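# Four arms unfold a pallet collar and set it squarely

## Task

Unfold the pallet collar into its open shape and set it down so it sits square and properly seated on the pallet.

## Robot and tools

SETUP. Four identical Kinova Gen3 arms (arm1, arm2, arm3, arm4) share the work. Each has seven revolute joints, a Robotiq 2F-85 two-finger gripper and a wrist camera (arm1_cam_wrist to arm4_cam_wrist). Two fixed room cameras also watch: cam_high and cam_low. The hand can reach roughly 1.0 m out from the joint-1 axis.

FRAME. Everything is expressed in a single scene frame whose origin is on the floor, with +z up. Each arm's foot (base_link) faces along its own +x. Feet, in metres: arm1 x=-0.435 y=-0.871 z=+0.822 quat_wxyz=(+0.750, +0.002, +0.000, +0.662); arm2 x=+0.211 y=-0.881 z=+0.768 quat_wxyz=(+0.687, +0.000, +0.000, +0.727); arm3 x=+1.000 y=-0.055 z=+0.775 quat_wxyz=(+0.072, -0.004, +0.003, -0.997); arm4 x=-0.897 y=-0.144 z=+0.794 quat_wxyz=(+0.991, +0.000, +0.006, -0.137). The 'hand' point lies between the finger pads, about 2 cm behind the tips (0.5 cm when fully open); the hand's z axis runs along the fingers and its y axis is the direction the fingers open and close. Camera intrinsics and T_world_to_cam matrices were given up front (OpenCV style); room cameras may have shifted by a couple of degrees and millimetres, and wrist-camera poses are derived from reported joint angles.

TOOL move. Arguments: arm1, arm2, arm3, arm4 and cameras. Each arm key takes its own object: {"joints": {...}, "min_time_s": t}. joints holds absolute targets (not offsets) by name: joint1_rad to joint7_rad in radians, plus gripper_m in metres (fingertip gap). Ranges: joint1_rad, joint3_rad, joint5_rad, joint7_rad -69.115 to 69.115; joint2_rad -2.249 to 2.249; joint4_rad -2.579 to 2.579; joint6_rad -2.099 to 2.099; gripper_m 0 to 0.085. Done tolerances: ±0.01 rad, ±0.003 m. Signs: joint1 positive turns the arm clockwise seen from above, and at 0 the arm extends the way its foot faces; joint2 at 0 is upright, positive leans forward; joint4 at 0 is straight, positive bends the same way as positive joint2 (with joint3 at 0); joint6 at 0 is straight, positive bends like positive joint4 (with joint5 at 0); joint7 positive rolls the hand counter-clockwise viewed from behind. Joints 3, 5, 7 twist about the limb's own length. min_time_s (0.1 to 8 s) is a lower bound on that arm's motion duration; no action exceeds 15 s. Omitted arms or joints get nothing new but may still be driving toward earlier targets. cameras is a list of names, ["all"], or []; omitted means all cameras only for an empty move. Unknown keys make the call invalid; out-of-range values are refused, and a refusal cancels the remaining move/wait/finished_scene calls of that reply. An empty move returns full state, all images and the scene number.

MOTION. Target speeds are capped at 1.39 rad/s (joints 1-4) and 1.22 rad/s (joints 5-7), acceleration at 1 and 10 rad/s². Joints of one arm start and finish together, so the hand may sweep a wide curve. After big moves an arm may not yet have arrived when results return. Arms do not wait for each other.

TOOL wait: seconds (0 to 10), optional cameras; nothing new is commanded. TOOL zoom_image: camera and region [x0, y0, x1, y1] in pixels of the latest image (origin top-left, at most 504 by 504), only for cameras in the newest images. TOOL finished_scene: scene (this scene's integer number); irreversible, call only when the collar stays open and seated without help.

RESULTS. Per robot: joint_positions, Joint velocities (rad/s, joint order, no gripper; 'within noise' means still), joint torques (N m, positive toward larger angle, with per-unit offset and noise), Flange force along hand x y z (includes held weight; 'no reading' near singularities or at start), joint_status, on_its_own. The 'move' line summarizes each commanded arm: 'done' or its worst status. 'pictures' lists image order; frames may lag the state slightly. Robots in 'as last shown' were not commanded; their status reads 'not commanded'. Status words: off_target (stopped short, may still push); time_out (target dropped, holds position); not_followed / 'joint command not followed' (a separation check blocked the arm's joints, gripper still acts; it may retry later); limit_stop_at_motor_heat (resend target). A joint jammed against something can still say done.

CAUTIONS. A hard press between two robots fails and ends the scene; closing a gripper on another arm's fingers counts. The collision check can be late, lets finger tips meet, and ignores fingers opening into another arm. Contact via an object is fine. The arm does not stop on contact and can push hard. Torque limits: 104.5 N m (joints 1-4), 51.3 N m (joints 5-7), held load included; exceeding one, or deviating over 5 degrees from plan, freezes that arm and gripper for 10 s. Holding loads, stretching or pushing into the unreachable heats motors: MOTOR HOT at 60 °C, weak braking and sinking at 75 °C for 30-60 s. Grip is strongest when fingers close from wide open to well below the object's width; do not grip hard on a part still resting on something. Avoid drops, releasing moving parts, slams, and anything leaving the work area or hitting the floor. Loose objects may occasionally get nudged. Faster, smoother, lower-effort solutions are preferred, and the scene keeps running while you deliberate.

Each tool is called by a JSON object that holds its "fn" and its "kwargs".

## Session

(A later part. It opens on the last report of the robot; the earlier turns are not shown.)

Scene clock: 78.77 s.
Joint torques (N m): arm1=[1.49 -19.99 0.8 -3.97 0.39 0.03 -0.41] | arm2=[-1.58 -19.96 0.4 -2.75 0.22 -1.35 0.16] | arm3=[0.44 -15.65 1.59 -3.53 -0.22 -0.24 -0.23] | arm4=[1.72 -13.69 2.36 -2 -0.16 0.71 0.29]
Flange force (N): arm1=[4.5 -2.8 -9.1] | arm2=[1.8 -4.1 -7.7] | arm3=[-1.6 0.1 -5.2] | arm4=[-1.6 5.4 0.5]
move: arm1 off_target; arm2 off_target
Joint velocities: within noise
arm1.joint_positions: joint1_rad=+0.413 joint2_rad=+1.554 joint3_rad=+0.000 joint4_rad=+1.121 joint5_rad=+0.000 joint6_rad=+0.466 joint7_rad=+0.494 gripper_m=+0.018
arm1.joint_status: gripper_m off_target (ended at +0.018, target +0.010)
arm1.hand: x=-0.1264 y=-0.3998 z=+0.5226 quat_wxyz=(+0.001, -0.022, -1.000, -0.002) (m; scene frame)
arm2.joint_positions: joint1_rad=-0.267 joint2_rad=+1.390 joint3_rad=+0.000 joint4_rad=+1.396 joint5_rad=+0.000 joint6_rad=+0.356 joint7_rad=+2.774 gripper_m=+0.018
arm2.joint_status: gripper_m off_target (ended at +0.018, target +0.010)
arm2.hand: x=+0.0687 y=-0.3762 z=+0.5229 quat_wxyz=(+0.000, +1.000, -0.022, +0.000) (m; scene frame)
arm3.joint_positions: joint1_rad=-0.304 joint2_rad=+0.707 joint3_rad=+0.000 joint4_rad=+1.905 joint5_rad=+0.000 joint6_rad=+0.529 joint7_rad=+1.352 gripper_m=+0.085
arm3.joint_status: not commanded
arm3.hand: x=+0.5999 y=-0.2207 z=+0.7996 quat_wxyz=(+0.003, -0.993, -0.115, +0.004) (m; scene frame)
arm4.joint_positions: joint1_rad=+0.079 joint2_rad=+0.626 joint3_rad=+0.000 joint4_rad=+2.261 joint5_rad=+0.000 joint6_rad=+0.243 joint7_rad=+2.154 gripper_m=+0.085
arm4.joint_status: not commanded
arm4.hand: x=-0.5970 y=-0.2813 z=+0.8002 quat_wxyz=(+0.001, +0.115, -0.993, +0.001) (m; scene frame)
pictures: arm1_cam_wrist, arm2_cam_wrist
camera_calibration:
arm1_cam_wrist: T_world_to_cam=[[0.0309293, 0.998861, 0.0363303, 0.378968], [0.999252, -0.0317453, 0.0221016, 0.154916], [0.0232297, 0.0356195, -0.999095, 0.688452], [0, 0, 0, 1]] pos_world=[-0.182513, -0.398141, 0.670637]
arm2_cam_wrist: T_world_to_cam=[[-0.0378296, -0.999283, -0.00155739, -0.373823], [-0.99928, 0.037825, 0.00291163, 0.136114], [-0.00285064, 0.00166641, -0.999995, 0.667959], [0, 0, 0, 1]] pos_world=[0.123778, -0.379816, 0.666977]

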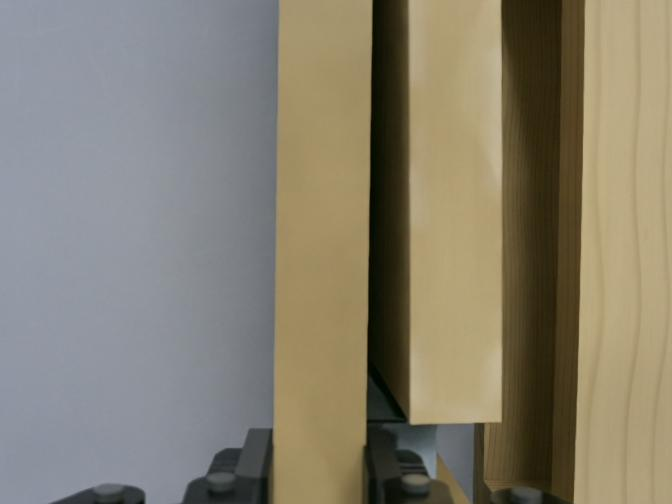

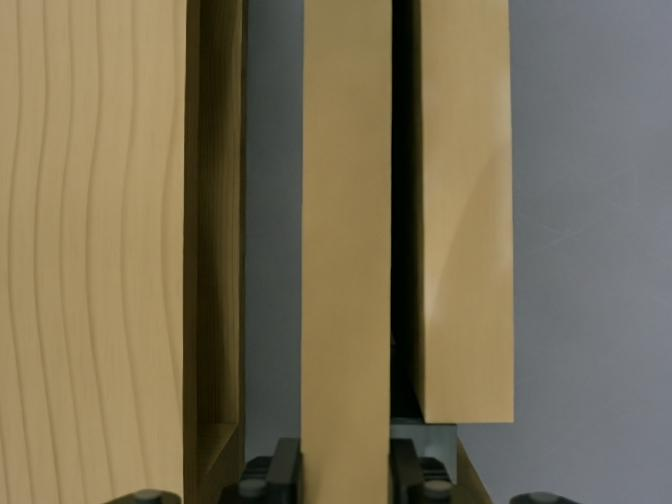

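{"fn": "move", "kwargs": {"arm1": {"joints": {"joint1_rad": 0.413, "joint2_rad": 1.5354, "joint4_rad": 1.1393, "joint6_rad": 0.4669, "joint7_rad": 0.4939}, "min_time_s": 1.2}, "arm2": {"joints": {"joint2_rad": 1.3715, "joint4_rad": 1.4088, "joint6_rad": 0.3613}, "min_time_s": 1.2}, "cameras": []}}

{"fn": "move", "kwargs": {"arm1": {"joints": {"joint1_rad": 0.4441, "joint2_rad": 1.5059, "joint4_rad": 1.2648, "joint6_rad": 0.3709, "joint7_rad": 0.525}, "min_time_s": 2.2}, "arm2": {"joints": {"joint1_rad": -0.2629, "joint2_rad": 1.3825, "joint4_rad": 1.3596, "joint6_rad": 0.3995, "joint7_rad": 2.7785}, "min_time_s": 2.2}, "cameras": ["arm1_cam_wrist", "arm2_cam_wrist"]}}

{"fn": "move", "kwargs": {"arm1": {"joints": {"joint1_rad": 0.5026, "joint2_rad": 1.4811, "joint4_rad": 1.3963, "joint6_rad": 0.2642, "joint7_rad": 0.5835}, "min_time_s": 2.5}, "arm3": {"joints": {"joint1_rad": -0.5414, "joint2_rad": 1.4833, "joint4_rad": 0.8308, "joint6_rad": 0.8306, "joint7_rad": 1.1129, "gripper_m": 0.045}, "min_time_s": 3}, "arm4": {"joints": {"joint1_rad": 0.3601, "joint2_rad": 1.2872, "joint4_rad": 1.6074, "joint6_rad": 0.2365, "joint7_rad": 2.4334, "gripper_m": 0.045}, "min_time_s": 3}, "cameras": []}}

{"fn": "move", "kwargs": {"arm1": {"joints": {"joint1_rad": 0.5821, "joint2_rad": 1.4649, "joint4_rad": 1.5144, "joint6_rad": 0.1623, "joint7_rad": 0.663}, "min_time_s": 2.5}, "cameras": ["arm1_cam_wrist", "arm2_cam_wrist", "arm3_cam_wrist", "arm4_cam_wrist", "cam_high", "cam_low"]}}

Scene clock: 91.17 s.
Joint torques (N m): arm1=[0.92 -38.39 0.63 -7.61 0.3 0.72 -0.36] | arm2=[-0.29 -39.62 2.34 -4.74 0.25 0.31 -0.01] | arm3=[0.45 -15.63 1.56 -3.51 -0.23 -0.27 -0.24] | arm4=[1.74 -13.61 2.32 -2.08 -0.15 0.68 0.3]
Flange force (N): arm1=[2.5 -1.2 26.0] | arm2=[-1.3 -6.8 34.5] | arm3=[-1.7 0.1 -5.3] | arm4=[-1.5 5.7 0.2]
move: arm1 done; arm2 done
Joint velocities: within noise
arm1.joint_positions: joint1_rad=+0.413 joint2_rad=+1.535 joint3_rad=+0.000 joint4_rad=+1.139 joint5_rad=+0.000 joint6_rad=+0.467 joint7_rad=+0.494 gripper_m=+0.018
arm1.joint_status: all done
arm1.hand: x=-0.1263 y=-0.3998 z=+0.5306 quat_wxyz=(+0.001, -0.022, -1.000, -0.002) (m; scene frame)
arm2.joint_positions: joint1_rad=-0.267 joint2_rad=+1.372 joint3_rad=+0.000 joint4_rad=+1.409 joint5_rad=+0.000 joint6_rad=+0.361 joint7_rad=+2.774 gripper_m=+0.018
arm2.joint_status: all done
arm2.hand: x=+0.0687 y=-0.3762 z=+0.5309 quat_wxyz=(+0.000, +1.000, -0.022, +0.000) (m; scene frame)
arm3, arm4: as last shown
pictures: none
No camera images: "cameras" was empty.

Scene clock: 93.67 s.
Joint torques (N m): arm1=[0.39 -36.13 0.23 -5.44 0.48 1.24 -0.12] | arm2=[0.18 -40.2 2.77 -5.45 0.37 0.33 0.08] | arm3=[0.41 -15.64 1.62 -3.49 -0.24 -0.26 -0.24] | arm4=[1.7 -13.63 2.29 -2.03 -0.19 0.68 0.31]
Flange force (N): arm1=[1.9 -0.8 26.0] | arm2=[-2.3 -6.3 34.1] | arm3=[-1.8 0.1 -5.2] | arm4=[-1.5 5.4 0.2]
move: arm1 done; arm2 done
Joint velocities: within noise
arm1.joint_positions: joint1_rad=+0.444 joint2_rad=+1.506 joint3_rad=+0.000 joint4_rad=+1.265 joint5_rad=+0.000 joint6_rad=+0.371 joint7_rad=+0.525 gripper_m=+0.018
arm1.joint_status: all done
arm1.hand: x=-0.1270 y=-0.4334 z=+0.5306 quat_wxyz=(+0.001, -0.022, -1.000, -0.002) (m; scene frame)
arm2.joint_positions: joint1_rad=-0.263 joint2_rad=+1.382 joint3_rad=+0.000 joint4_rad=+1.360 joint5_rad=+0.000 joint6_rad=+0.399 joint7_rad=+2.778 gripper_m=+0.018
arm2.joint_status: all done
arm2.hand: x=+0.0671 y=-0.3641 z=+0.5309 quat_wxyz=(+0.000, +1.000, -0.022, +0.000) (m; scene frame)
arm3, arm4: as last shown
pictures: arm1_cam_wrist, arm2_cam_wrist
camera_calibration:
arm1_cam_wrist: T_world_to_cam=[[0.0310283, 0.998862, 0.0362322, 0.412342], [0.999249, -0.031842, 0.022102, 0.154229], [0.0232306, 0.0355192, -0.999099, 0.697615], [0, 0, 0, 1]] pos_world=[-0.183113, -0.431741, 0.678637]
arm2_cam_wrist: T_world_to_cam=[[-0.0378306, -0.999283, -0.00165731, -0.361708], [-0.99928, 0.0378257, 0.00291544, 0.134132], [-0.00285066, 0.00176641, -0.999994, 0.675872], [0, 0, 0, 1]] pos_world=[0.122278, -0.367716, 0.674877]

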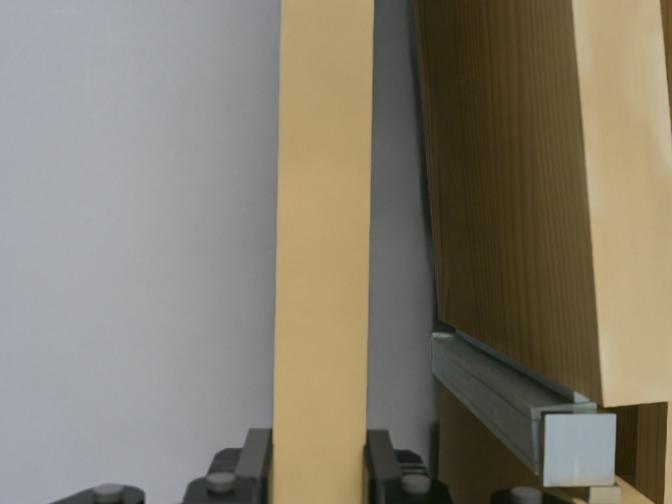

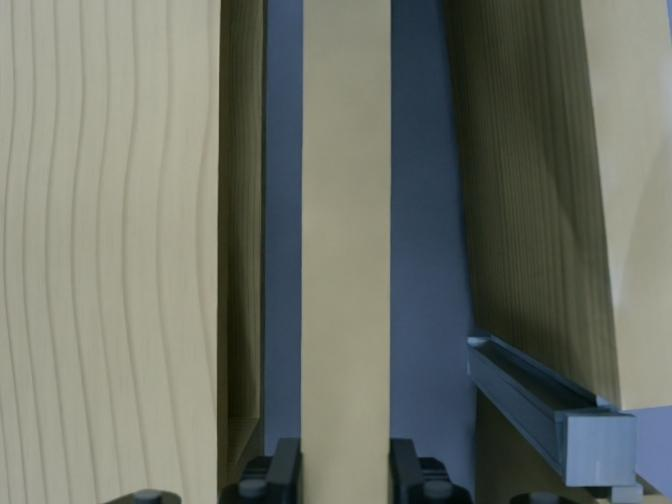

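Scene clock: 97.00 s.
Joint torques (N m): arm1=[2.47 -35.81 2.49 -5.44 0.69 0.33 -0.31] | arm2=[-2.15 -40.85 -0.15 -5.97 -0.36 0.24 -0.11] | arm3=[0.56 -24.37 1.7 -5.55 -0.23 -0.23 -0.24] | arm4=[1.82 -20.94 2.62 -1.94 -0.18 0.7 0.26]
Flange force (N): arm1=[6.9 -0.7 25.6] | arm2=[2.5 -6.7 34.7] | arm3=[-2.3 1.0 -3.2] | arm4=[-1.5 3.8 -0.9]
move: arm1 done; arm3 done; arm4 done
Joint velocities: within noise
arm1.joint_positions: joint1_rad=+0.503 joint2_rad=+1.481 joint3_rad=+0.000 joint4_rad=+1.396 joint5_rad=+0.000 joint6_rad=+0.264 joint7_rad=+0.583 gripper_m=+0.018
arm1.joint_status: all done
arm1.hand: x=-0.1212 y=-0.4786 z=+0.5304 quat_wxyz=(+0.001, -0.022, -1.000, -0.002) (m; scene frame)
arm2.joint_positions: joint1_rad=-0.263 joint2_rad=+1.383 joint3_rad=+0.000 joint4_rad=+1.360 joint5_rad=+0.000 joint6_rad=+0.399 joint7_rad=+2.778 gripper_m=+0.018
arm2.joint_status: not commanded
arm2.hand: x=+0.0671 y=-0.3641 z=+0.5308 quat_wxyz=(+0.000, +1.000, -0.022, +0.000) (m; scene frame)
arm3.joint_positions: joint1_rad=-0.541 joint2_rad=+1.483 joint3_rad=+0.000 joint4_rad=+0.831 joint5_rad=+0.000 joint6_rad=+0.831 joint7_rad=+1.113 gripper_m=+0.045
arm3.joint_status: all done
arm3.hand: x=+0.4796 y=-0.4466 z=+0.5747 quat_wxyz=(+0.004, -0.993, -0.114, +0.003) (m; scene frame)
arm4.joint_positions: joint1_rad=+0.360 joint2_rad=+1.287 joint3_rad=+0.000 joint4_rad=+1.607 joint5_rad=+0.000 joint6_rad=+0.236 joint7_rad=+2.433 gripper_m=+0.045
arm4.joint_status: all done
arm4.hand: x=-0.5253 y=-0.4507 z=+0.5752 quat_wxyz=(+0.002, +0.114, -0.994, +0.002) (m; scene frame)
pictures: none
No camera images: "cameras" was empty.

Scene clock: 99.80 s.
Joint torques (N m): arm1=[2.83 -33.89 3.13 -4.42 0.58 0.07 -0.45] | arm2=[-2.72 -41.46 -1.07 -6.08 -0.63 0.23 -0.18] | arm3=[0.51 -24.39 1.72 -5.53 -0.22 -0.25 -0.25] | arm4=[1.78 -20.98 2.66 -1.94 -0.14 0.68 0.29]
Flange force (N): arm1=[8.7 -0.7 23.8] | arm2=[3.6 -7.3 35.8] | arm3=[-2.5 1.0 -3.1] | arm4=[-1.5 3.8 -0.9]
move: arm1 done
Joint velocities: within noise
arm1.joint_positions: joint1_rad=+0.582 joint2_rad=+1.465 joint3_rad=+0.000 joint4_rad=+1.514 joint5_rad=+0.000 joint6_rad=+0.162 joint7_rad=+0.663 gripper_m=+0.018
arm1.joint_status: all done
arm1.hand: x=-0.1119 y=-0.5292 z=+0.5301 quat_wxyz=(+0.001, -0.022, -1.000, -0.002) (m; scene frame)
arm2, arm3, arm4: as last shown
pictures: arm1_cam_wrist, arm2_cam_wrist, arm3_cam_wrist, arm4_cam_wrist, cam_high, cam_low
camera_calibration:
arm1_cam_wrist: T_world_to_cam=[[0.0310283, 0.998862, 0.0362322, 0.50748], [0.999249, -0.031842, 0.022102, 0.136102], [0.0232306, 0.0355192, -0.999099, 0.700263], [0, 0, 0, 1]] pos_world=[-0.168013, -0.527441, 0.678237]
arm2_cam_wrist: T_world_to_cam=[[-0.0378312, -0.999283, -0.0015574, -0.361776], [-0.99928, 0.0378266, 0.00291166, 0.134135], [-0.00285066, 0.00166643, -0.999995, 0.675835], [0, 0, 0, 1]] pos_world=[0.122278, -0.367716, 0.674877]
arm3_cam_wrist: T_world_to_cam=[[0.236764, -0.971525, -0.00901378, -0.543022], [-0.971386, -0.236889, 0.0171158, 0.402784], [-0.0187637, 0.00470344, -0.999813, 0.73312], [0, 0, 0, 1]] pos_world=[0.533583, -0.435593, 0.721194]
arm4_cam_wrist: T_world_to_cam=[[-0.230093, 0.973165, 0.00248846, 0.31456], [0.973145, 0.230105, -0.00642911, 0.669261], [-0.0068292, 0.000942336, -0.999976, 0.720839], [0, 0, 0, 1]] pos_world=[-0.573987, -0.460798, 0.724342]

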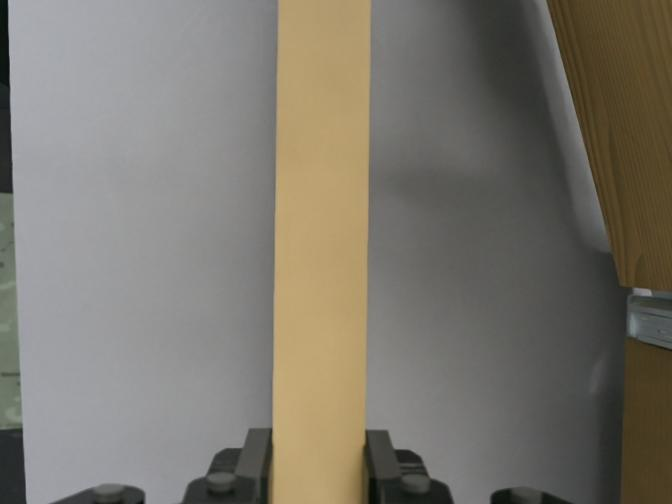

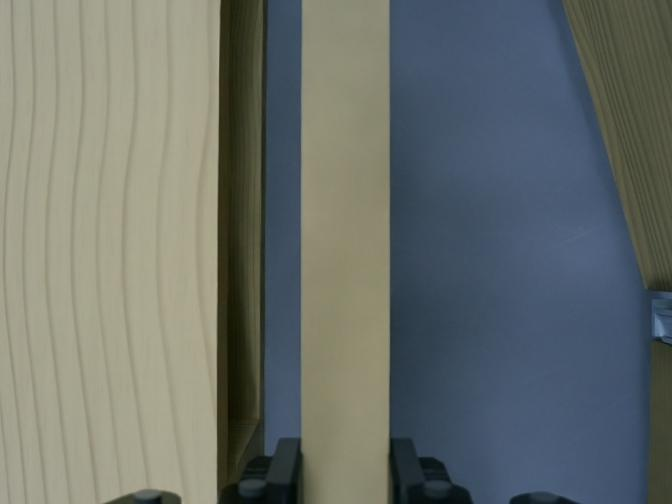

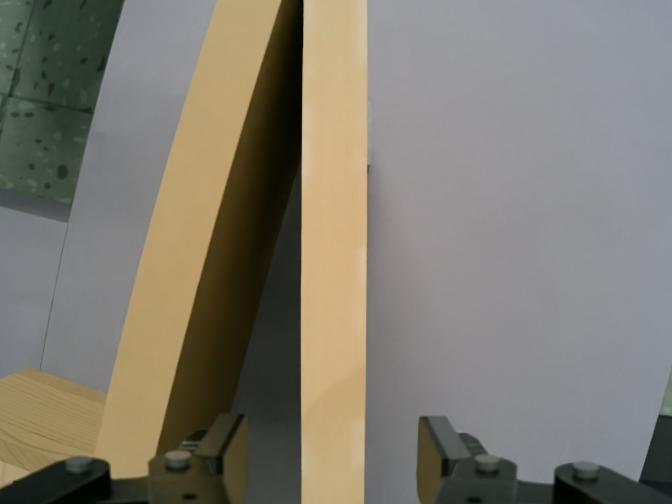

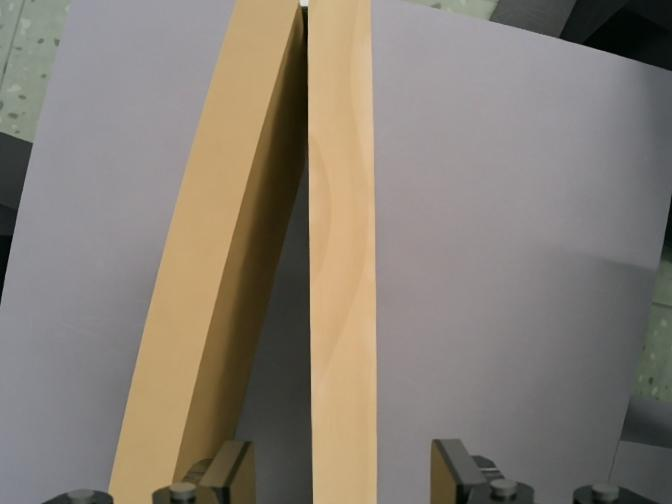

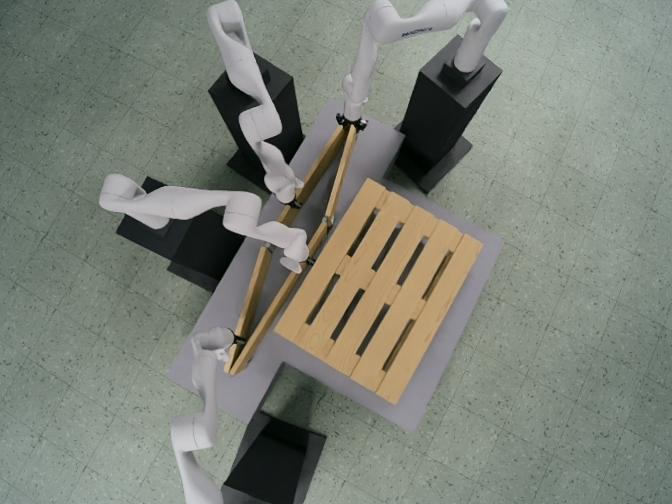

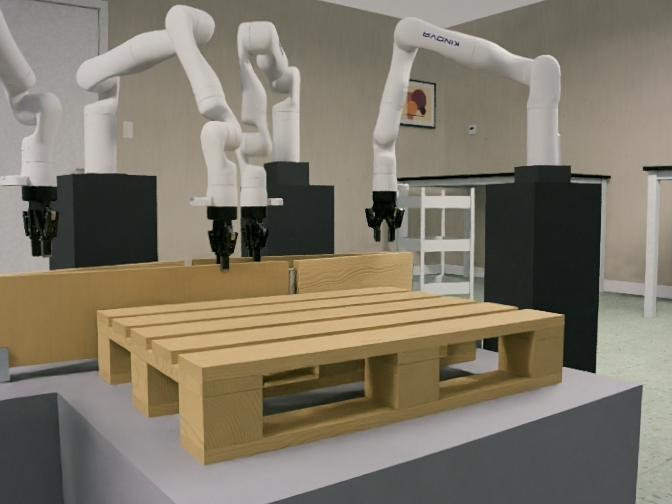

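{"fn": "move", "kwargs": {"arm3": {"joints": {"joint2_rad": 1.6703, "joint4_rad": 0.6418, "joint6_rad": 0.8327}, "min_time_s": 2}, "arm4": {"joints": {"joint2_rad": 1.4683, "joint4_rad": 1.4739, "joint6_rad": 0.1888}, "min_time_s": 2}, "cameras": ["arm3_cam_wrist", "arm4_cam_wrist"]}}

{"fn": "move", "kwargs": {"arm3": {"joints": {"gripper_m": 0.003}, "min_time_s": 1.2}, "arm4": {"joints": {"gripper_m": 0.003}, "min_time_s": 1.2}, "cameras": ["arm3_cam_wrist", "arm4_cam_wrist"]}}

Scene clock: 109.07 s.
Joint torques (N m): arm1=[2.8 -34.06 3.03 -4.48 0.55 0.05 -0.51] | arm2=[-2.67 -41.85 -1.04 -6.04 -0.72 0.28 -0.26] | arm3=[0.6 -23.95 1.69 -5.45 -0.24 -0.25 -0.23] | arm4=[1.79 -21.21 2.61 -1.51 -0.15 0.69 0.28]
Flange force (N): arm1=[8.6 -0.9 24.1] | arm2=[3.5 -7.7 36.8] | arm3=[-2.6 1.2 -3.4] | arm4=[-1.5 3.8 -1.2]
move: arm3 done; arm4 done
Joint velocities: within noise
arm1: as last shown
arm2.joint_positions: joint1_rad=-0.263 joint2_rad=+1.382 joint3_rad=+0.000 joint4_rad=+1.360 joint5_rad=+0.000 joint6_rad=+0.399 joint7_rad=+2.778 gripper_m=+0.018
arm2.joint_status: not commanded
arm2.hand: x=+0.0671 y=-0.3641 z=+0.5309 quat_wxyz=(+0.000, +1.000, -0.022, +0.000) (m; scene frame)
arm3.joint_positions: joint1_rad=-0.541 joint2_rad=+1.670 joint3_rad=+0.000 joint4_rad=+0.642 joint5_rad=+0.000 joint6_rad=+0.833 joint7_rad=+1.113 gripper_m=+0.045
arm3.joint_status: all done
arm3.hand: x=+0.4790 y=-0.4461 z=+0.4966 quat_wxyz=(+0.004, -0.993, -0.114, +0.003) (m; scene frame)
arm4.joint_positions: joint1_rad=+0.360 joint2_rad=+1.468 joint3_rad=+0.000 joint4_rad=+1.474 joint5_rad=+0.000 joint6_rad=+0.189 joint7_rad=+2.433 gripper_m=+0.045
arm4.joint_status: all done
arm4.hand: x=-0.5263 y=-0.4506 z=+0.4972 quat_wxyz=(+0.002, +0.114, -0.994, +0.002) (m; scene frame)
pictures: arm3_cam_wrist, arm4_cam_wrist
camera_calibration:
arm3_cam_wrist: T_world_to_cam=[[0.236763, -0.971525, -0.00908725, -0.543049], [-0.971388, -0.236889, 0.016995, 0.403733], [-0.0186638, 0.00480344, -0.999814, 0.655112], [0, 0, 0, 1]] pos_world=[0.532983, -0.435093, 0.643194]
arm4_cam_wrist: T_world_to_cam=[[-0.230094, 0.973166, 0.00239115, 0.314489], [0.973145, 0.230105, -0.00645212, 0.669724], [-0.0068292, 0.000842342, -0.999976, 0.642788], [0, 0, 0, 1]] pos_world=[-0.574987, -0.460698, 0.646342]

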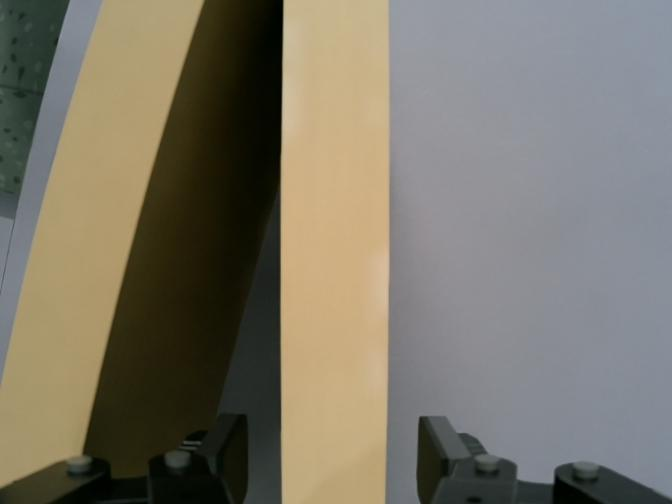

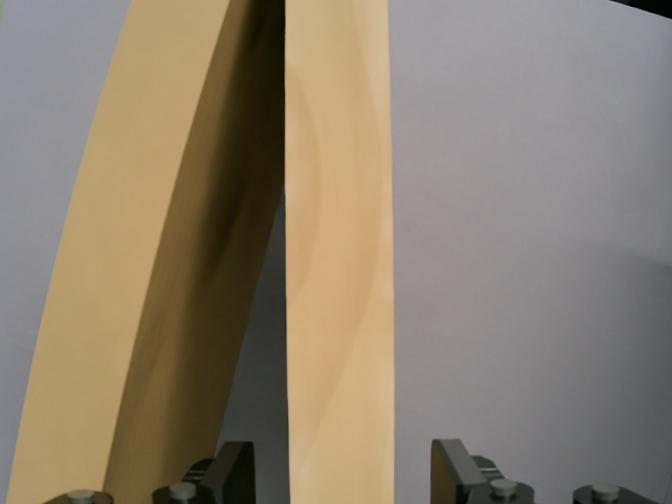

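Scene clock: 109.87 s.
Joint torques (N m): arm1=[2.98 -33.8 3.15 -3.84 0.42 0.41 -0.61] | arm2=[-2.71 -42.65 -1.15 -6.02 -0.72 0.42 -0.27] | arm3=[2.49 -23.43 3.3 -5.34 0.44 -0.21 -0.61] | arm4=[1.37 -18.81 2.32 -2.11 -0.18 -0.06 0.22]
Flange force (N): arm1=[8.0 0.0 24.9] | arm2=[3.5 -8.1 38.7] | arm3=[-0.8 3.0 -4.5] | arm4=[-0.3 3.8 -8.3]
move: arm3 off_target; arm4 off_target
Joint velocities: within noise
arm1, arm2: as last shown
arm3.joint_positions: joint1_rad=-0.541 joint2_rad=+1.670 joint3_rad=+0.000 joint4_rad=+0.642 joint5_rad=+0.000 joint6_rad=+0.833 joint7_rad=+1.113 gripper_m=+0.018
arm3.joint_status: gripper_m off_target (ended at +0.018, target +0.003)
arm3.hand: x=+0.4791 y=-0.4461 z=+0.4966 quat_wxyz=(+0.004, -0.993, -0.114, +0.002) (m; scene frame)
arm4.joint_positions: joint1_rad=+0.360 joint2_rad=+1.468 joint3_rad=+0.000 joint4_rad=+1.474 joint5_rad=+0.000 joint6_rad=+0.189 joint7_rad=+2.433 gripper_m=+0.018
arm4.joint_status: gripper_m off_target (ended at +0.018, target +0.003)
arm4.hand: x=-0.5263 y=-0.4506 z=+0.4972 quat_wxyz=(+0.002, +0.114, -0.994, +0.002) (m; scene frame)
pictures: arm3_cam_wrist, arm4_cam_wrist
camera_calibration:
arm3_cam_wrist: T_world_to_cam=[[0.236858, -0.971502, -0.00908925, -0.543089], [-0.971365, -0.236983, 0.0169943, 0.403682], [-0.018664, 0.00480376, -0.999814, 0.655012], [0, 0, 0, 1]] pos_world=[0.532983, -0.435093, 0.643094]
arm4_cam_wrist: T_world_to_cam=[[-0.229999, 0.973188, 0.0023903, 0.314555], [0.973167, 0.23001, -0.00645116, 0.669693], [-0.00682798, 0.000842403, -0.999976, 0.642788], [0, 0, 0, 1]] pos_world=[-0.574987, -0.460699, 0.646342]

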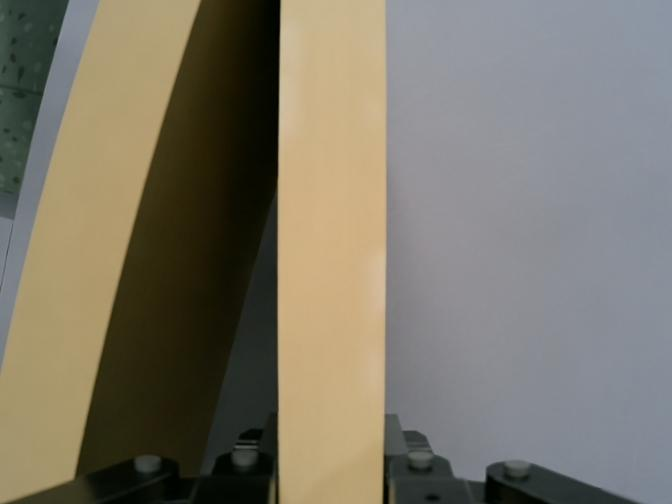

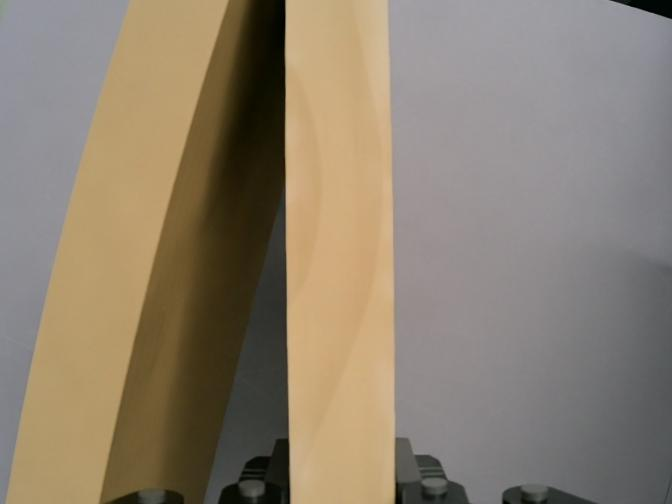

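{"fn": "move", "kwargs": {"arm3": {"joints": {"joint2_rad": 1.657, "joint4_rad": 0.6575, "joint6_rad": 0.8302}, "min_time_s": 1}, "arm4": {"joints": {"joint2_rad": 1.4567, "joint4_rad": 1.4839, "joint6_rad": 0.1906}, "min_time_s": 1}, "cameras": []}}

{"fn": "move", "kwargs": {"arm1": {"joints": {"gripper_m": 0.05}, "min_time_s": 1}, "arm2": {"joints": {"gripper_m": 0.05}, "min_time_s": 1}, "cameras": ["arm1_cam_wrist", "arm2_cam_wrist"]}}

{"fn": "move", "kwargs": {"arm1": {"joints": {"joint2_rad": 1.1884, "joint4_rad": 1.6998, "joint6_rad": 0.2534}, "min_time_s": 1.5}, "arm2": {"joints": {"joint2_rad": 1.1257, "joint4_rad": 1.4973, "joint6_rad": 0.5185}, "min_time_s": 1.5}, "cameras": ["arm3_cam_wrist", "arm4_cam_wrist"]}}

Scene clock: 112.90 s.
Joint torques (N m): arm1=[3.65 -25.85 3.85 -3.19 0.57 0.2 -0.54] | arm2=[-2.66 -30.14 -1.54 -3.43 -0.91 0.09 -0.43] | arm3=[-0.66 -33.03 0.93 -7.05 -0.93 1.13 -0.85] | arm4=[3.85 -27.14 4.82 0.79 -0.03 2.18 0.34]
Flange force (N): arm1=[9.3 0.9 7.4] | arm2=[3.7 -8.1 14.7] | arm3=[-9.2 1.0 14.8] | arm4=[-8.7 1.5 17.9]
move: arm3 done; arm4 done
Joint velocities: within noise
arm1: as last shown
arm1.hand: x=-0.1119 y=-0.5291 z=+0.5302 quat_wxyz=(+0.001, -0.022, -1.000, -0.002) (m; scene frame)
arm2.joint_positions: joint1_rad=-0.263 joint2_rad=+1.383 joint3_rad=+0.000 joint4_rad=+1.360 joint5_rad=+0.000 joint6_rad=+0.399 joint7_rad=+2.778 gripper_m=+0.018
arm2.joint_status: not commanded
arm2.hand: x=+0.0671 y=-0.3641 z=+0.5308 quat_wxyz=(+0.000, +1.000, -0.022, +0.000) (m; scene frame)
arm3.joint_positions: joint1_rad=-0.541 joint2_rad=+1.657 joint3_rad=+0.000 joint4_rad=+0.658 joint5_rad=+0.000 joint6_rad=+0.830 joint7_rad=+1.113 gripper_m=+0.018
arm3.joint_status: all done
arm3.hand: x=+0.4790 y=-0.4461 z=+0.5016 quat_wxyz=(+0.004, -0.993, -0.114, +0.003) (m; scene frame)
arm4.joint_positions: joint1_rad=+0.360 joint2_rad=+1.457 joint3_rad=+0.000 joint4_rad=+1.484 joint5_rad=+0.000 joint6_rad=+0.191 joint7_rad=+2.433 gripper_m=+0.018
arm4.joint_status: all done
arm4.hand: x=-0.5263 y=-0.4505 z=+0.5022 quat_wxyz=(+0.002, +0.114, -0.994, +0.002) (m; scene frame)
pictures: none
No camera images: "cameras" was empty.

Scene clock: 113.77 s.
Joint torques (N m): arm1=[1.34 -21.05 1 -2.18 0.55 0.39 -0.36] | arm2=[-0.96 -23.97 1.14 -2.04 0.14 -0.03 0.01] | arm3=[-5.72 -37.58 -2.04 -7.9 -1.88 1.64 -0.1] | arm4=[5.84 -29.43 7 2.97 0.48 3.28 0.8]
Flange force (N): arm1=[5.0 -1.0 -1.7] | arm2=[-0.1 -7.0 3.1] | arm3=[-15.3 -3.6 23.9] | arm4=[-15.8 0.5 28.0]
move: arm1 done; arm2 done
Joint velocities: within noise
arm1.joint_positions: joint1_rad=+0.582 joint2_rad=+1.465 joint3_rad=+0.000 joint4_rad=+1.514 joint5_rad=+0.000 joint6_rad=+0.162 joint7_rad=+0.663 gripper_m=+0.050
arm1.joint_status: all done
arm1.hand: x=-0.1119 y=-0.5291 z=+0.5301 quat_wxyz=(+0.001, -0.022, -1.000, -0.002) (m; scene frame)
arm2.joint_positions: joint1_rad=-0.263 joint2_rad=+1.383 joint3_rad=+0.000 joint4_rad=+1.360 joint5_rad=+0.000 joint6_rad=+0.399 joint7_rad=+2.778 gripper_m=+0.050
arm2.joint_status: all done
arm2.hand: x=+0.0671 y=-0.3641 z=+0.5308 quat_wxyz=(+0.000, +1.000, -0.022, +0.000) (m; scene frame)
arm3, arm4: as last shown
arm3.joint_positions: joint1_rad=-0.541 joint2_rad=+1.657 joint3_rad=+0.000 joint4_rad=+0.657 joint5_rad=+0.000 joint6_rad=+0.830 joint7_rad=+1.113 gripper_m=+0.018
arm4.hand: x=-0.5263 y=-0.4505 z=+0.5022 quat_wxyz=(+0.002, +0.113, -0.994, +0.002) (m; scene frame)
pictures: arm1_cam_wrist, arm2_cam_wrist
camera_calibration:
arm1_cam_wrist: T_world_to_cam=[[0.0310283, 0.998862, 0.0362322, 0.50748], [0.999249, -0.031842, 0.022102, 0.136102], [0.0232306, 0.0355192, -0.999099, 0.700263], [0, 0, 0, 1]] pos_world=[-0.168013, -0.527441, 0.678237]
arm2_cam_wrist: T_world_to_cam=[[-0.0378312, -0.999283, -0.0015574, -0.361776], [-0.99928, 0.0378266, 0.00291166, 0.134135], [-0.00285066, 0.00166643, -0.999995, 0.675835], [0, 0, 0, 1]] pos_world=[0.122278, -0.367716, 0.674877]

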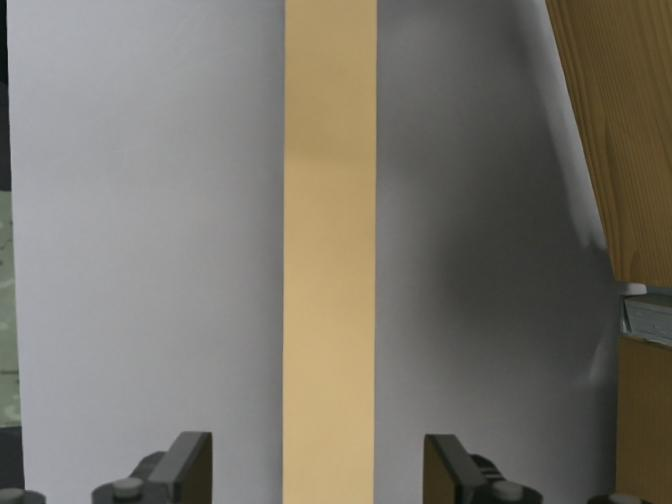

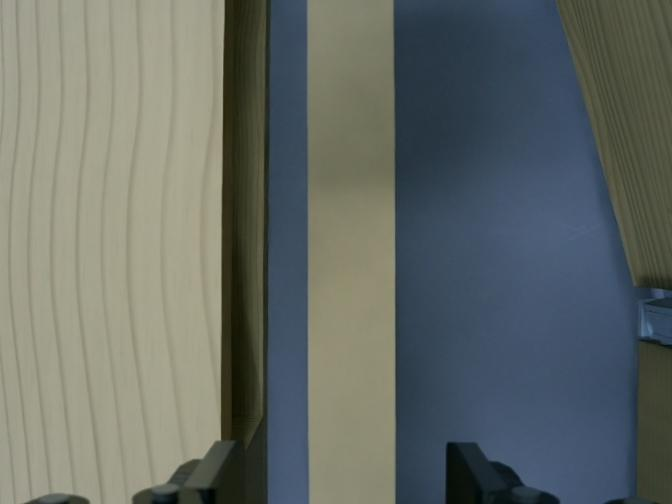

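Scene clock: 115.60 s.
Joint torques (N m): arm1=[1.34 -20.47 0.95 -2.97 0.53 0.4 -0.36] | arm2=[-0.98 -23.41 1.03 -3.05 0.16 0.01 0.04] | arm3=[-5.76 -37.53 -2.05 -7.9 -1.88 1.64 -0.08] | arm4=[5.81 -29.39 6.98 2.99 0.51 3.3 0.79]
Flange force (N): arm1=[4.9 -1.1 -0.8] | arm2=[-0.1 -6.8 1.9] | arm3=[-15.2 -3.7 23.8] | arm4=[-15.8 0.5 27.9]
move: arm1 done; arm2 done
Joint velocities: within noise
arm1.joint_positions: joint1_rad=+0.582 joint2_rad=+1.188 joint3_rad=+0.000 joint4_rad=+1.700 joint5_rad=+0.000 joint6_rad=+0.253 joint7_rad=+0.663 gripper_m=+0.050
arm1.joint_status: all done
arm1.hand: x=-0.1116 y=-0.5296 z=+0.6486 quat_wxyz=(+0.001, -0.022, -1.000, -0.002) (m; scene frame)
arm2.joint_positions: joint1_rad=-0.263 joint2_rad=+1.126 joint3_rad=+0.000 joint4_rad=+1.497 joint5_rad=+0.000 joint6_rad=+0.519 joint7_rad=+2.778 gripper_m=+0.050
arm2.joint_status: all done
arm2.hand: x=+0.0671 y=-0.3642 z=+0.6498 quat_wxyz=(+0.000, +1.000, -0.022, +0.000) (m; scene frame)
arm3, arm4: as last shown
arm4.hand: x=-0.5263 y=-0.4505 z=+0.5021 quat_wxyz=(+0.002, +0.114, -0.994, +0.002) (m; scene frame)
pictures: arm3_cam_wrist, arm4_cam_wrist
camera_calibration:
arm3_cam_wrist: T_world_to_cam=[[0.236764, -0.971525, -0.00901378, -0.543052], [-0.971386, -0.236889, 0.0171158, 0.403569], [-0.0187637, 0.00470344, -0.999813, 0.66012], [0, 0, 0, 1]] pos_world=[0.532983, -0.435093, 0.648194]
arm4_cam_wrist: T_world_to_cam=[[-0.230092, 0.973165, 0.0026318, 0.314322], [0.973144, 0.230104, -0.00660074, 0.669852], [-0.0070292, 0.00104235, -0.999975, 0.647663], [0, 0, 0, 1]] pos_world=[-0.574986, -0.460699, 0.651241]

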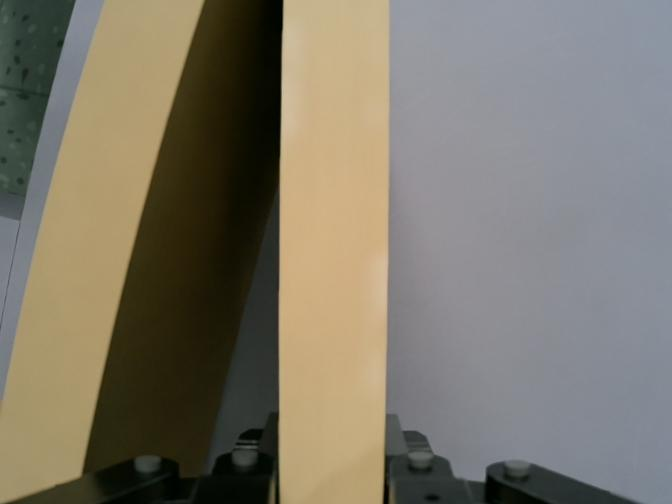

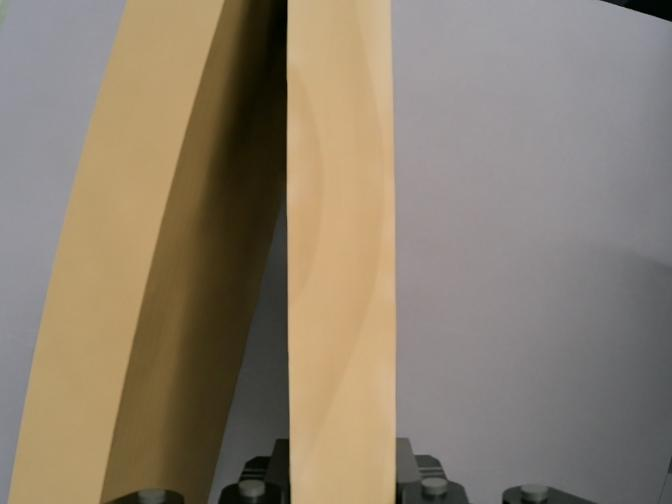

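{"fn": "move", "kwargs": {"arm3": {"joints": {"joint2_rad": 1.5165, "joint4_rad": 0.8023, "joint6_rad": 0.8258}, "min_time_s": 1.5}, "arm4": {"joints": {"joint2_rad": 1.3217, "joint4_rad": 1.5855, "joint6_rad": 0.2239}, "min_time_s": 1.5}, "arm1": {"joints": {"joint1_rad": 0.1, "joint2_rad": 0.1, "joint4_rad": 2.1, "joint6_rad": 0.94}, "min_time_s": 3}, "arm2": {"joints": {"joint1_rad": -0.1, "joint2_rad": 0.1, "joint4_rad": 2.1, "joint6_rad": 0.94}, "min_time_s": 3}, "cameras": []}}

{"fn": "move", "kwargs": {"arm3": {"joints": {"joint2_rad": 1.3896, "joint4_rad": 0.8994, "joint6_rad": 0.8557}, "min_time_s": 1.5}, "arm4": {"joints": {"joint2_rad": 1.184, "joint4_rad": 1.6636, "joint6_rad": 0.2834}, "min_time_s": 1.5}, "cameras": []}}

{"fn": "move", "kwargs": {"arm3": {"joints": {"joint2_rad": 1.2762, "joint4_rad": 0.9566, "joint6_rad": 0.9119}, "min_time_s": 1.5}, "arm4": {"joints": {"joint2_rad": 1.0482, "joint4_rad": 1.7148, "joint6_rad": 0.3681}, "min_time_s": 1.5}, "cameras": ["cam_low"]}}

{"fn": "move", "kwargs": {"arm3": {"joints": {"joint1_rad": -0.3944, "joint2_rad": 1.1269, "joint4_rad": 1.3733, "joint6_rad": 0.6458, "joint7_rad": 1.4769}, "min_time_s": 2.5}, "arm4": {"joints": {"joint1_rad": 0.2032, "joint2_rad": 1.0367, "joint4_rad": 1.7609, "joint6_rad": 0.3327, "joint7_rad": 2.4935}, "min_time_s": 2.5}, "cameras": ["cam_high"]}}

Scene clock: 142.40 s.
Joint torques (N m): arm1=[1.44 -8.15 0.72 -7.74 0.51 0.4 -0.37] | arm2=[-0.96 -9.7 0.58 -5.93 0.2 0.04 0.08] | arm3=[-5.69 -38.17 -2.18 -7.81 -1.76 1.65 -0.1] | arm4=[5.78 -30.22 6.96 2.06 0.6 3.04 0.83]
Flange force (N): arm1=[4.5 -1.1 1.1] | arm2=[-0.2 -4.5 -2.3] | arm3=[-15.2 -3.6 23.7] | arm4=[-15.7 0.6 28.2]
move: arm1 done; arm2 done; arm3 done; arm4 done
Joint velocities: within noise
arm1.joint_positions: joint1_rad=+0.100 joint2_rad=+0.100 joint3_rad=+0.000 joint4_rad=+2.100 joint5_rad=+0.000 joint6_rad=+0.940 joint7_rad=+0.663 gripper_m=+0.050
arm1.joint_status: all done
arm1.hand: x=-0.3440 y=-0.5878 z=+1.0299 quat_wxyz=(+0.000, +0.217, -0.976, -0.003) (m; scene frame)
arm2.joint_positions: joint1_rad=-0.100 joint2_rad=+0.100 joint3_rad=+0.000 joint4_rad=+2.100 joint5_rad=+0.000 joint6_rad=+0.940 joint7_rad=+2.778 gripper_m=+0.050
arm2.joint_status: all done
arm2.hand: x=+0.1899 y=-0.5838 z=+0.9752 quat_wxyz=(-0.001, +0.995, -0.103, +0.000) (m; scene frame)
arm3.joint_positions: joint1_rad=-0.541 joint2_rad=+1.516 joint3_rad=+0.000 joint4_rad=+0.802 joint5_rad=+0.000 joint6_rad=+0.826 joint7_rad=+1.113 gripper_m=+0.018
arm3.joint_status: all done
arm3.hand: x=+0.4795 y=-0.4465 z=+0.5597 quat_wxyz=(+0.004, -0.993, -0.114, +0.003) (m; scene frame)
arm4.joint_positions: joint1_rad=+0.360 joint2_rad=+1.322 joint3_rad=+0.000 joint4_rad=+1.585 joint5_rad=+0.000 joint6_rad=+0.224 joint7_rad=+2.433 gripper_m=+0.018
arm4.joint_status: all done
arm4.hand: x=-0.5255 y=-0.4507 z=+0.5602 quat_wxyz=(+0.002, +0.114, -0.994, +0.002) (m; scene frame)
pictures: none
No camera images: "cameras" was empty.

Scene clock: 144.20 s.
Joint torques (N m): arm1=[1.44 -8.16 0.69 -7.72 0.49 0.39 -0.37] | arm2=[-0.94 -9.72 0.58 -5.89 0.09 -0.01 0.01] | arm3=[-5.74 -38.83 -2.23 -8.39 -1.72 1.53 -0.06] | arm4=[5.78 -30.73 6.69 0.89 0.61 2.96 0.76]
Flange force (N): arm1=[4.4 -1.1 1.0] | arm2=[-0.1 -4.7 -2.5] | arm3=[-14.8 -3.8 23.5] | arm4=[-15.7 0.5 28.5]
move: arm3 done; arm4 done
Joint velocities: within noise
arm1, arm2: as last shown
arm3.joint_positions: joint1_rad=-0.541 joint2_rad=+1.390 joint3_rad=+0.000 joint4_rad=+0.899 joint5_rad=+0.000 joint6_rad=+0.856 joint7_rad=+1.113 gripper_m=+0.018
arm3.joint_status: all done
arm3.hand: x=+0.4800 y=-0.4468 z=+0.6196 quat_wxyz=(+0.004, -0.993, -0.114, +0.003) (m; scene frame)
arm4.joint_positions: joint1_rad=+0.360 joint2_rad=+1.184 joint3_rad=+0.000 joint4_rad=+1.664 joint5_rad=+0.000 joint6_rad=+0.283 joint7_rad=+2.433 gripper_m=+0.018
arm4.joint_status: all done
arm4.hand: x=-0.5247 y=-0.4508 z=+0.6201 quat_wxyz=(+0.002, +0.114, -0.994, +0.002) (m; scene frame)
pictures: none
No camera images: "cameras" was empty.

Scene clock: 146.00 s.
Joint torques (N m): arm1=[1.42 -8.16 0.67 -7.73 0.5 0.35 -0.33] | arm2=[-1.05 -9.74 0.59 -5.87 0.14 -0.01 0.06] | arm3=[-5.28 -39.59 -2.06 -9.68 -1.7 1.23 -0.05] | arm4=[5.38 -31.34 5.99 -1.14 0.54 2.79 0.71]
Flange force (N): arm1=[4.5 -1.0 0.9] | arm2=[-0.1 -4.8 -2.5] | arm3=[-13.1 -3.7 23.4] | arm4=[-14.4 0.7 29.0]
move: arm3 done; arm4 done
Joint velocities: within noise
arm1, arm2: as last shown
arm3.joint_positions: joint1_rad=-0.541 joint2_rad=+1.276 joint3_rad=+0.000 joint4_rad=+0.957 joint5_rad=+0.000 joint6_rad=+0.912 joint7_rad=+1.113 gripper_m=+0.018
arm3.joint_status: all done
arm3.hand: x=+0.4805 y=-0.4471 z=+0.6796 quat_wxyz=(+0.004, -0.993, -0.114, +0.003) (m; scene frame)
arm4.joint_positions: joint1_rad=+0.360 joint2_rad=+1.048 joint3_rad=+0.000 joint4_rad=+1.715 joint5_rad=+0.000 joint6_rad=+0.368 joint7_rad=+2.433 gripper_m=+0.018
arm4.joint_status: all done
arm4.hand: x=-0.5240 y=-0.4509 z=+0.6802 quat_wxyz=(+0.002, +0.114, -0.994, +0.002) (m; scene frame)
pictures: cam_low

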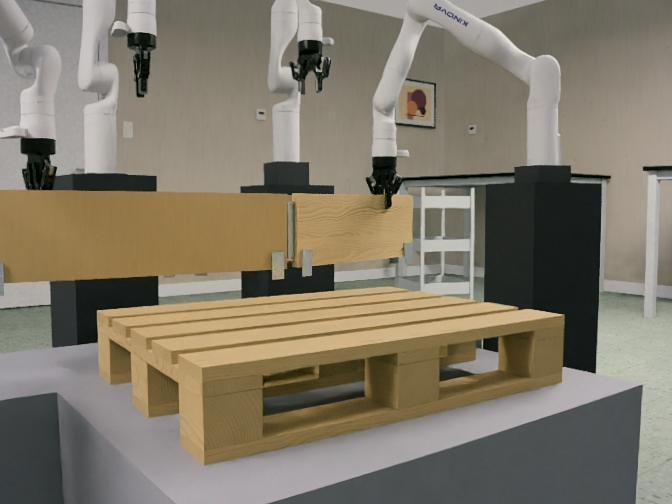

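Scene clock: 148.83 s.
Joint torques (N m): arm1=[1.44 -8.16 0.73 -7.73 0.5 0.36 -0.36] | arm2=[-0.84 -9.73 0.64 -5.89 0.23 0.03 0.01] | arm3=[-2.96 -35.32 -1.65 -6.68 -1.22 0.44 0.09] | arm4=[3.5 -31.21 3.43 -1.28 0.29 2.35 1]
Flange force (N): arm1=[4.5 -1.0 0.9] | arm2=[-0.4 -4.7 -2.4] | arm3=[-10.7 -5.2 22.8] | arm4=[-11.5 -1.1 29.2]
move: arm3 done; arm4 done
Joint velocities: within noise
arm1, arm2: as last shown
arm3.joint_positions: joint1_rad=-0.394 joint2_rad=+1.127 joint3_rad=+0.000 joint4_rad=+1.373 joint5_rad=+0.000 joint6_rad=+0.646 joint7_rad=+1.477 gripper_m=+0.018
arm3.joint_status: all done
arm3.hand: x=+0.4998 y=-0.3244 z=+0.6800 quat_wxyz=(+0.004, -0.975, -0.221, +0.001) (m; scene frame)
arm4.joint_positions: joint1_rad=+0.203 joint2_rad=+1.037 joint3_rad=+0.000 joint4_rad=+1.761 joint5_rad=+0.000 joint6_rad=+0.333 joint7_rad=+2.493 gripper_m=+0.018
arm4.joint_status: all done
arm4.hand: x=-0.4915 y=-0.3828 z=+0.6803 quat_wxyz=(+0.002, +0.220, -0.975, +0.001) (m; scene frame)
pictures: cam_high

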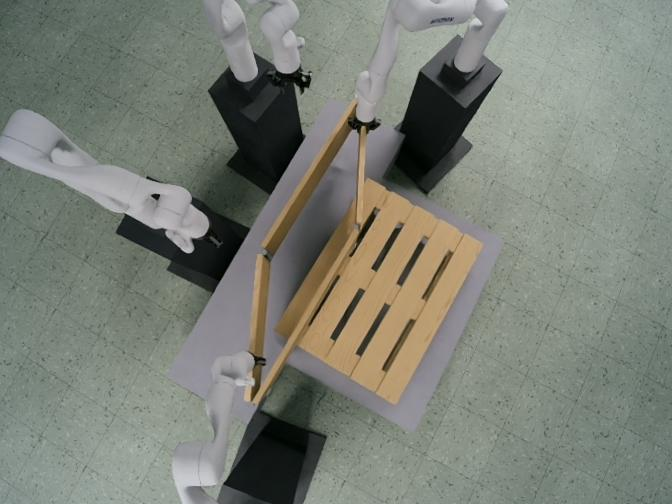

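{"fn": "move", "kwargs": {"arm3": {"joints": {"joint1_rad": -0.2145, "joint2_rad": 1.0653, "joint4_rad": 1.5717, "joint6_rad": 0.5106, "joint7_rad": 1.8738}, "min_time_s": 2.4}, "arm4": {"joints": {"joint1_rad": 0.0538, "joint2_rad": 1.0345, "joint4_rad": 1.7684, "joint6_rad": 0.327, "joint7_rad": 2.5611}, "min_time_s": 2.4}, "cameras": []}}

{"fn": "move", "kwargs": {"arm3": {"joints": {"joint1_rad": -0.0228, "joint2_rad": 1.0547, "joint4_rad": 1.6131, "joint6_rad": 0.4812, "joint7_rad": 2.2825}, "min_time_s": 2.4}, "arm4": {"joints": {"joint1_rad": -0.0795, "joint2_rad": 1.0376, "joint4_rad": 1.7537, "joint6_rad": 0.3383, "joint7_rad": 2.6448}, "min_time_s": 2.4}, "cameras": []}}

{"fn": "move", "kwargs": {"arm3": {"joints": {"joint1_rad": 0.1441, "joint2_rad": 1.0795, "joint4_rad": 1.5324, "joint6_rad": 0.5381, "joint7_rad": 2.6664}, "min_time_s": 2.4}, "arm4": {"joints": {"joint1_rad": -0.1941, "joint2_rad": 1.0444, "joint4_rad": 1.7225, "joint6_rad": 0.3627, "joint7_rad": 2.7472}, "min_time_s": 2.4}, "cameras": ["cam_high"]}}

Scene clock: 154.43 s.
Joint torques (N m): arm1=[1.41 -8.17 0.68 -7.75 0.51 0.38 -0.33] | arm2=[-0.97 -9.85 0.66 -5.96 0.17 -0.01 0.02] | arm3=[-1.75 -32.49 -1.14 -4.39 -0.79 0.54 0.29] | arm4=[2.47 -31.25 2.3 -1.54 0.22 2.18 1.09]
Flange force (N): arm1=[4.5 -1.1 1.1] | arm2=[-0.2 -4.8 -2.1] | arm3=[-9.0 -7.0 22.7] | arm4=[-9.5 -2.3 29.1]
move: arm3 done; arm4 done
Joint velocities: within noise
arm1, arm2: as last shown
arm3.joint_positions: joint1_rad=-0.215 joint2_rad=+1.065 joint3_rad=+0.000 joint4_rad=+1.572 joint5_rad=+0.000 joint6_rad=+0.511 joint7_rad=+1.874 gripper_m=+0.018
arm3.joint_status: all done
arm3.hand: x=+0.5050 y=-0.2137 z=+0.6803 quat_wxyz=(+0.004, -0.946, -0.325, +0.000) (m; scene frame)
arm4.joint_positions: joint1_rad=+0.054 joint2_rad=+1.034 joint3_rad=+0.000 joint4_rad=+1.768 joint5_rad=+0.000 joint6_rad=+0.327 joint7_rad=+2.561 gripper_m=+0.018
arm4.joint_status: all done
arm4.hand: x=-0.4623 y=-0.3189 z=+0.6802 quat_wxyz=(+0.001, +0.325, -0.946, +0.001) (m; scene frame)
pictures: none
No camera images: "cameras" was empty.

Scene clock: 157.17 s.
Joint torques (N m): arm1=[1.43 -8.18 0.67 -7.74 0.51 0.38 -0.35] | arm2=[-0.92 -9.7 0.61 -6.02 0.14 0 0.01] | arm3=[-0.79 -32.05 -0.48 -4.44 -0.66 0.46 0.33] | arm4=[1.37 -32.22 1.09 -2.83 0.06 1.61 1.19]
Flange force (N): arm1=[4.4 -1.1 1.1] | arm2=[-0.1 -4.3 -2.2] | arm3=[-5.6 -7.4 22.6] | arm4=[-6.6 -2.5 29.1]
move: arm3 done; arm4 done
Joint velocities: within noise
arm1, arm2: as last shown
arm3.joint_positions: joint1_rad=-0.023 joint2_rad=+1.055 joint3_rad=+0.000 joint4_rad=+1.613 joint5_rad=+0.000 joint6_rad=+0.481 joint7_rad=+2.283 gripper_m=+0.018
arm3.joint_status: all done
arm3.hand: x=+0.4947 y=-0.1149 z=+0.6803 quat_wxyz=(+0.003, -0.905, -0.426, -0.001) (m; scene frame)
arm4.joint_positions: joint1_rad=-0.079 joint2_rad=+1.038 joint3_rad=+0.000 joint4_rad=+1.754 joint5_rad=+0.000 joint6_rad=+0.338 joint7_rad=+2.645 gripper_m=+0.018
arm4.joint_status: all done
arm4.hand: x=-0.4387 y=-0.2601 z=+0.6801 quat_wxyz=(+0.001, +0.425, -0.905, +0.000) (m; scene frame)
pictures: none
No camera images: "cameras" was empty.

Scene clock: 159.90 s.
Joint torques (N m): arm1=[1.42 -8.17 0.67 -7.72 0.51 0.38 -0.34] | arm2=[-0.88 -9.82 0.63 -5.92 0.17 -0.02 0.08] | arm3=[-0.29 -32.83 -0.19 -5.06 -0.7 0.99 0.42] | arm4=[0.83 -32.73 0.48 -3.42 0 1.7 1.21]
Flange force (N): arm1=[4.5 -1.0 1.0] | arm2=[-0.5 -4.7 -2.3] | arm3=[-3.1 -7.6 22.9] | arm4=[-5.1 -2.8 29.1]
move: arm3 done; arm4 done
Joint velocities: within noise
arm1, arm2: as last shown
arm3.joint_positions: joint1_rad=+0.144 joint2_rad=+1.080 joint3_rad=+0.000 joint4_rad=+1.532 joint5_rad=+0.000 joint6_rad=+0.538 joint7_rad=+2.666 gripper_m=+0.018
arm3.joint_status: all done
arm3.hand: x=+0.4716 y=-0.0303 z=+0.6803 quat_wxyz=(+0.002, -0.854, -0.521, -0.001) (m; scene frame)
arm4.joint_positions: joint1_rad=-0.194 joint2_rad=+1.044 joint3_rad=+0.000 joint4_rad=+1.722 joint5_rad=+0.000 joint6_rad=+0.363 joint7_rad=+2.747 gripper_m=+0.018
arm4.joint_status: all done
arm4.hand: x=-0.4199 y=-0.2075 z=+0.6802 quat_wxyz=(+0.000, +0.521, -0.854, -0.001) (m; scene frame)
pictures: cam_high

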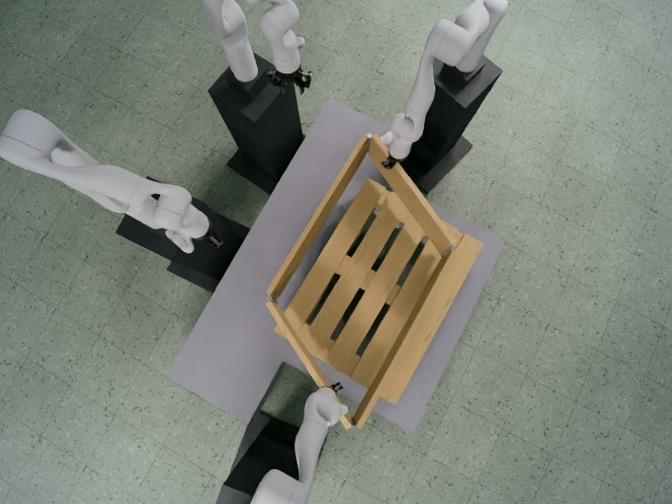

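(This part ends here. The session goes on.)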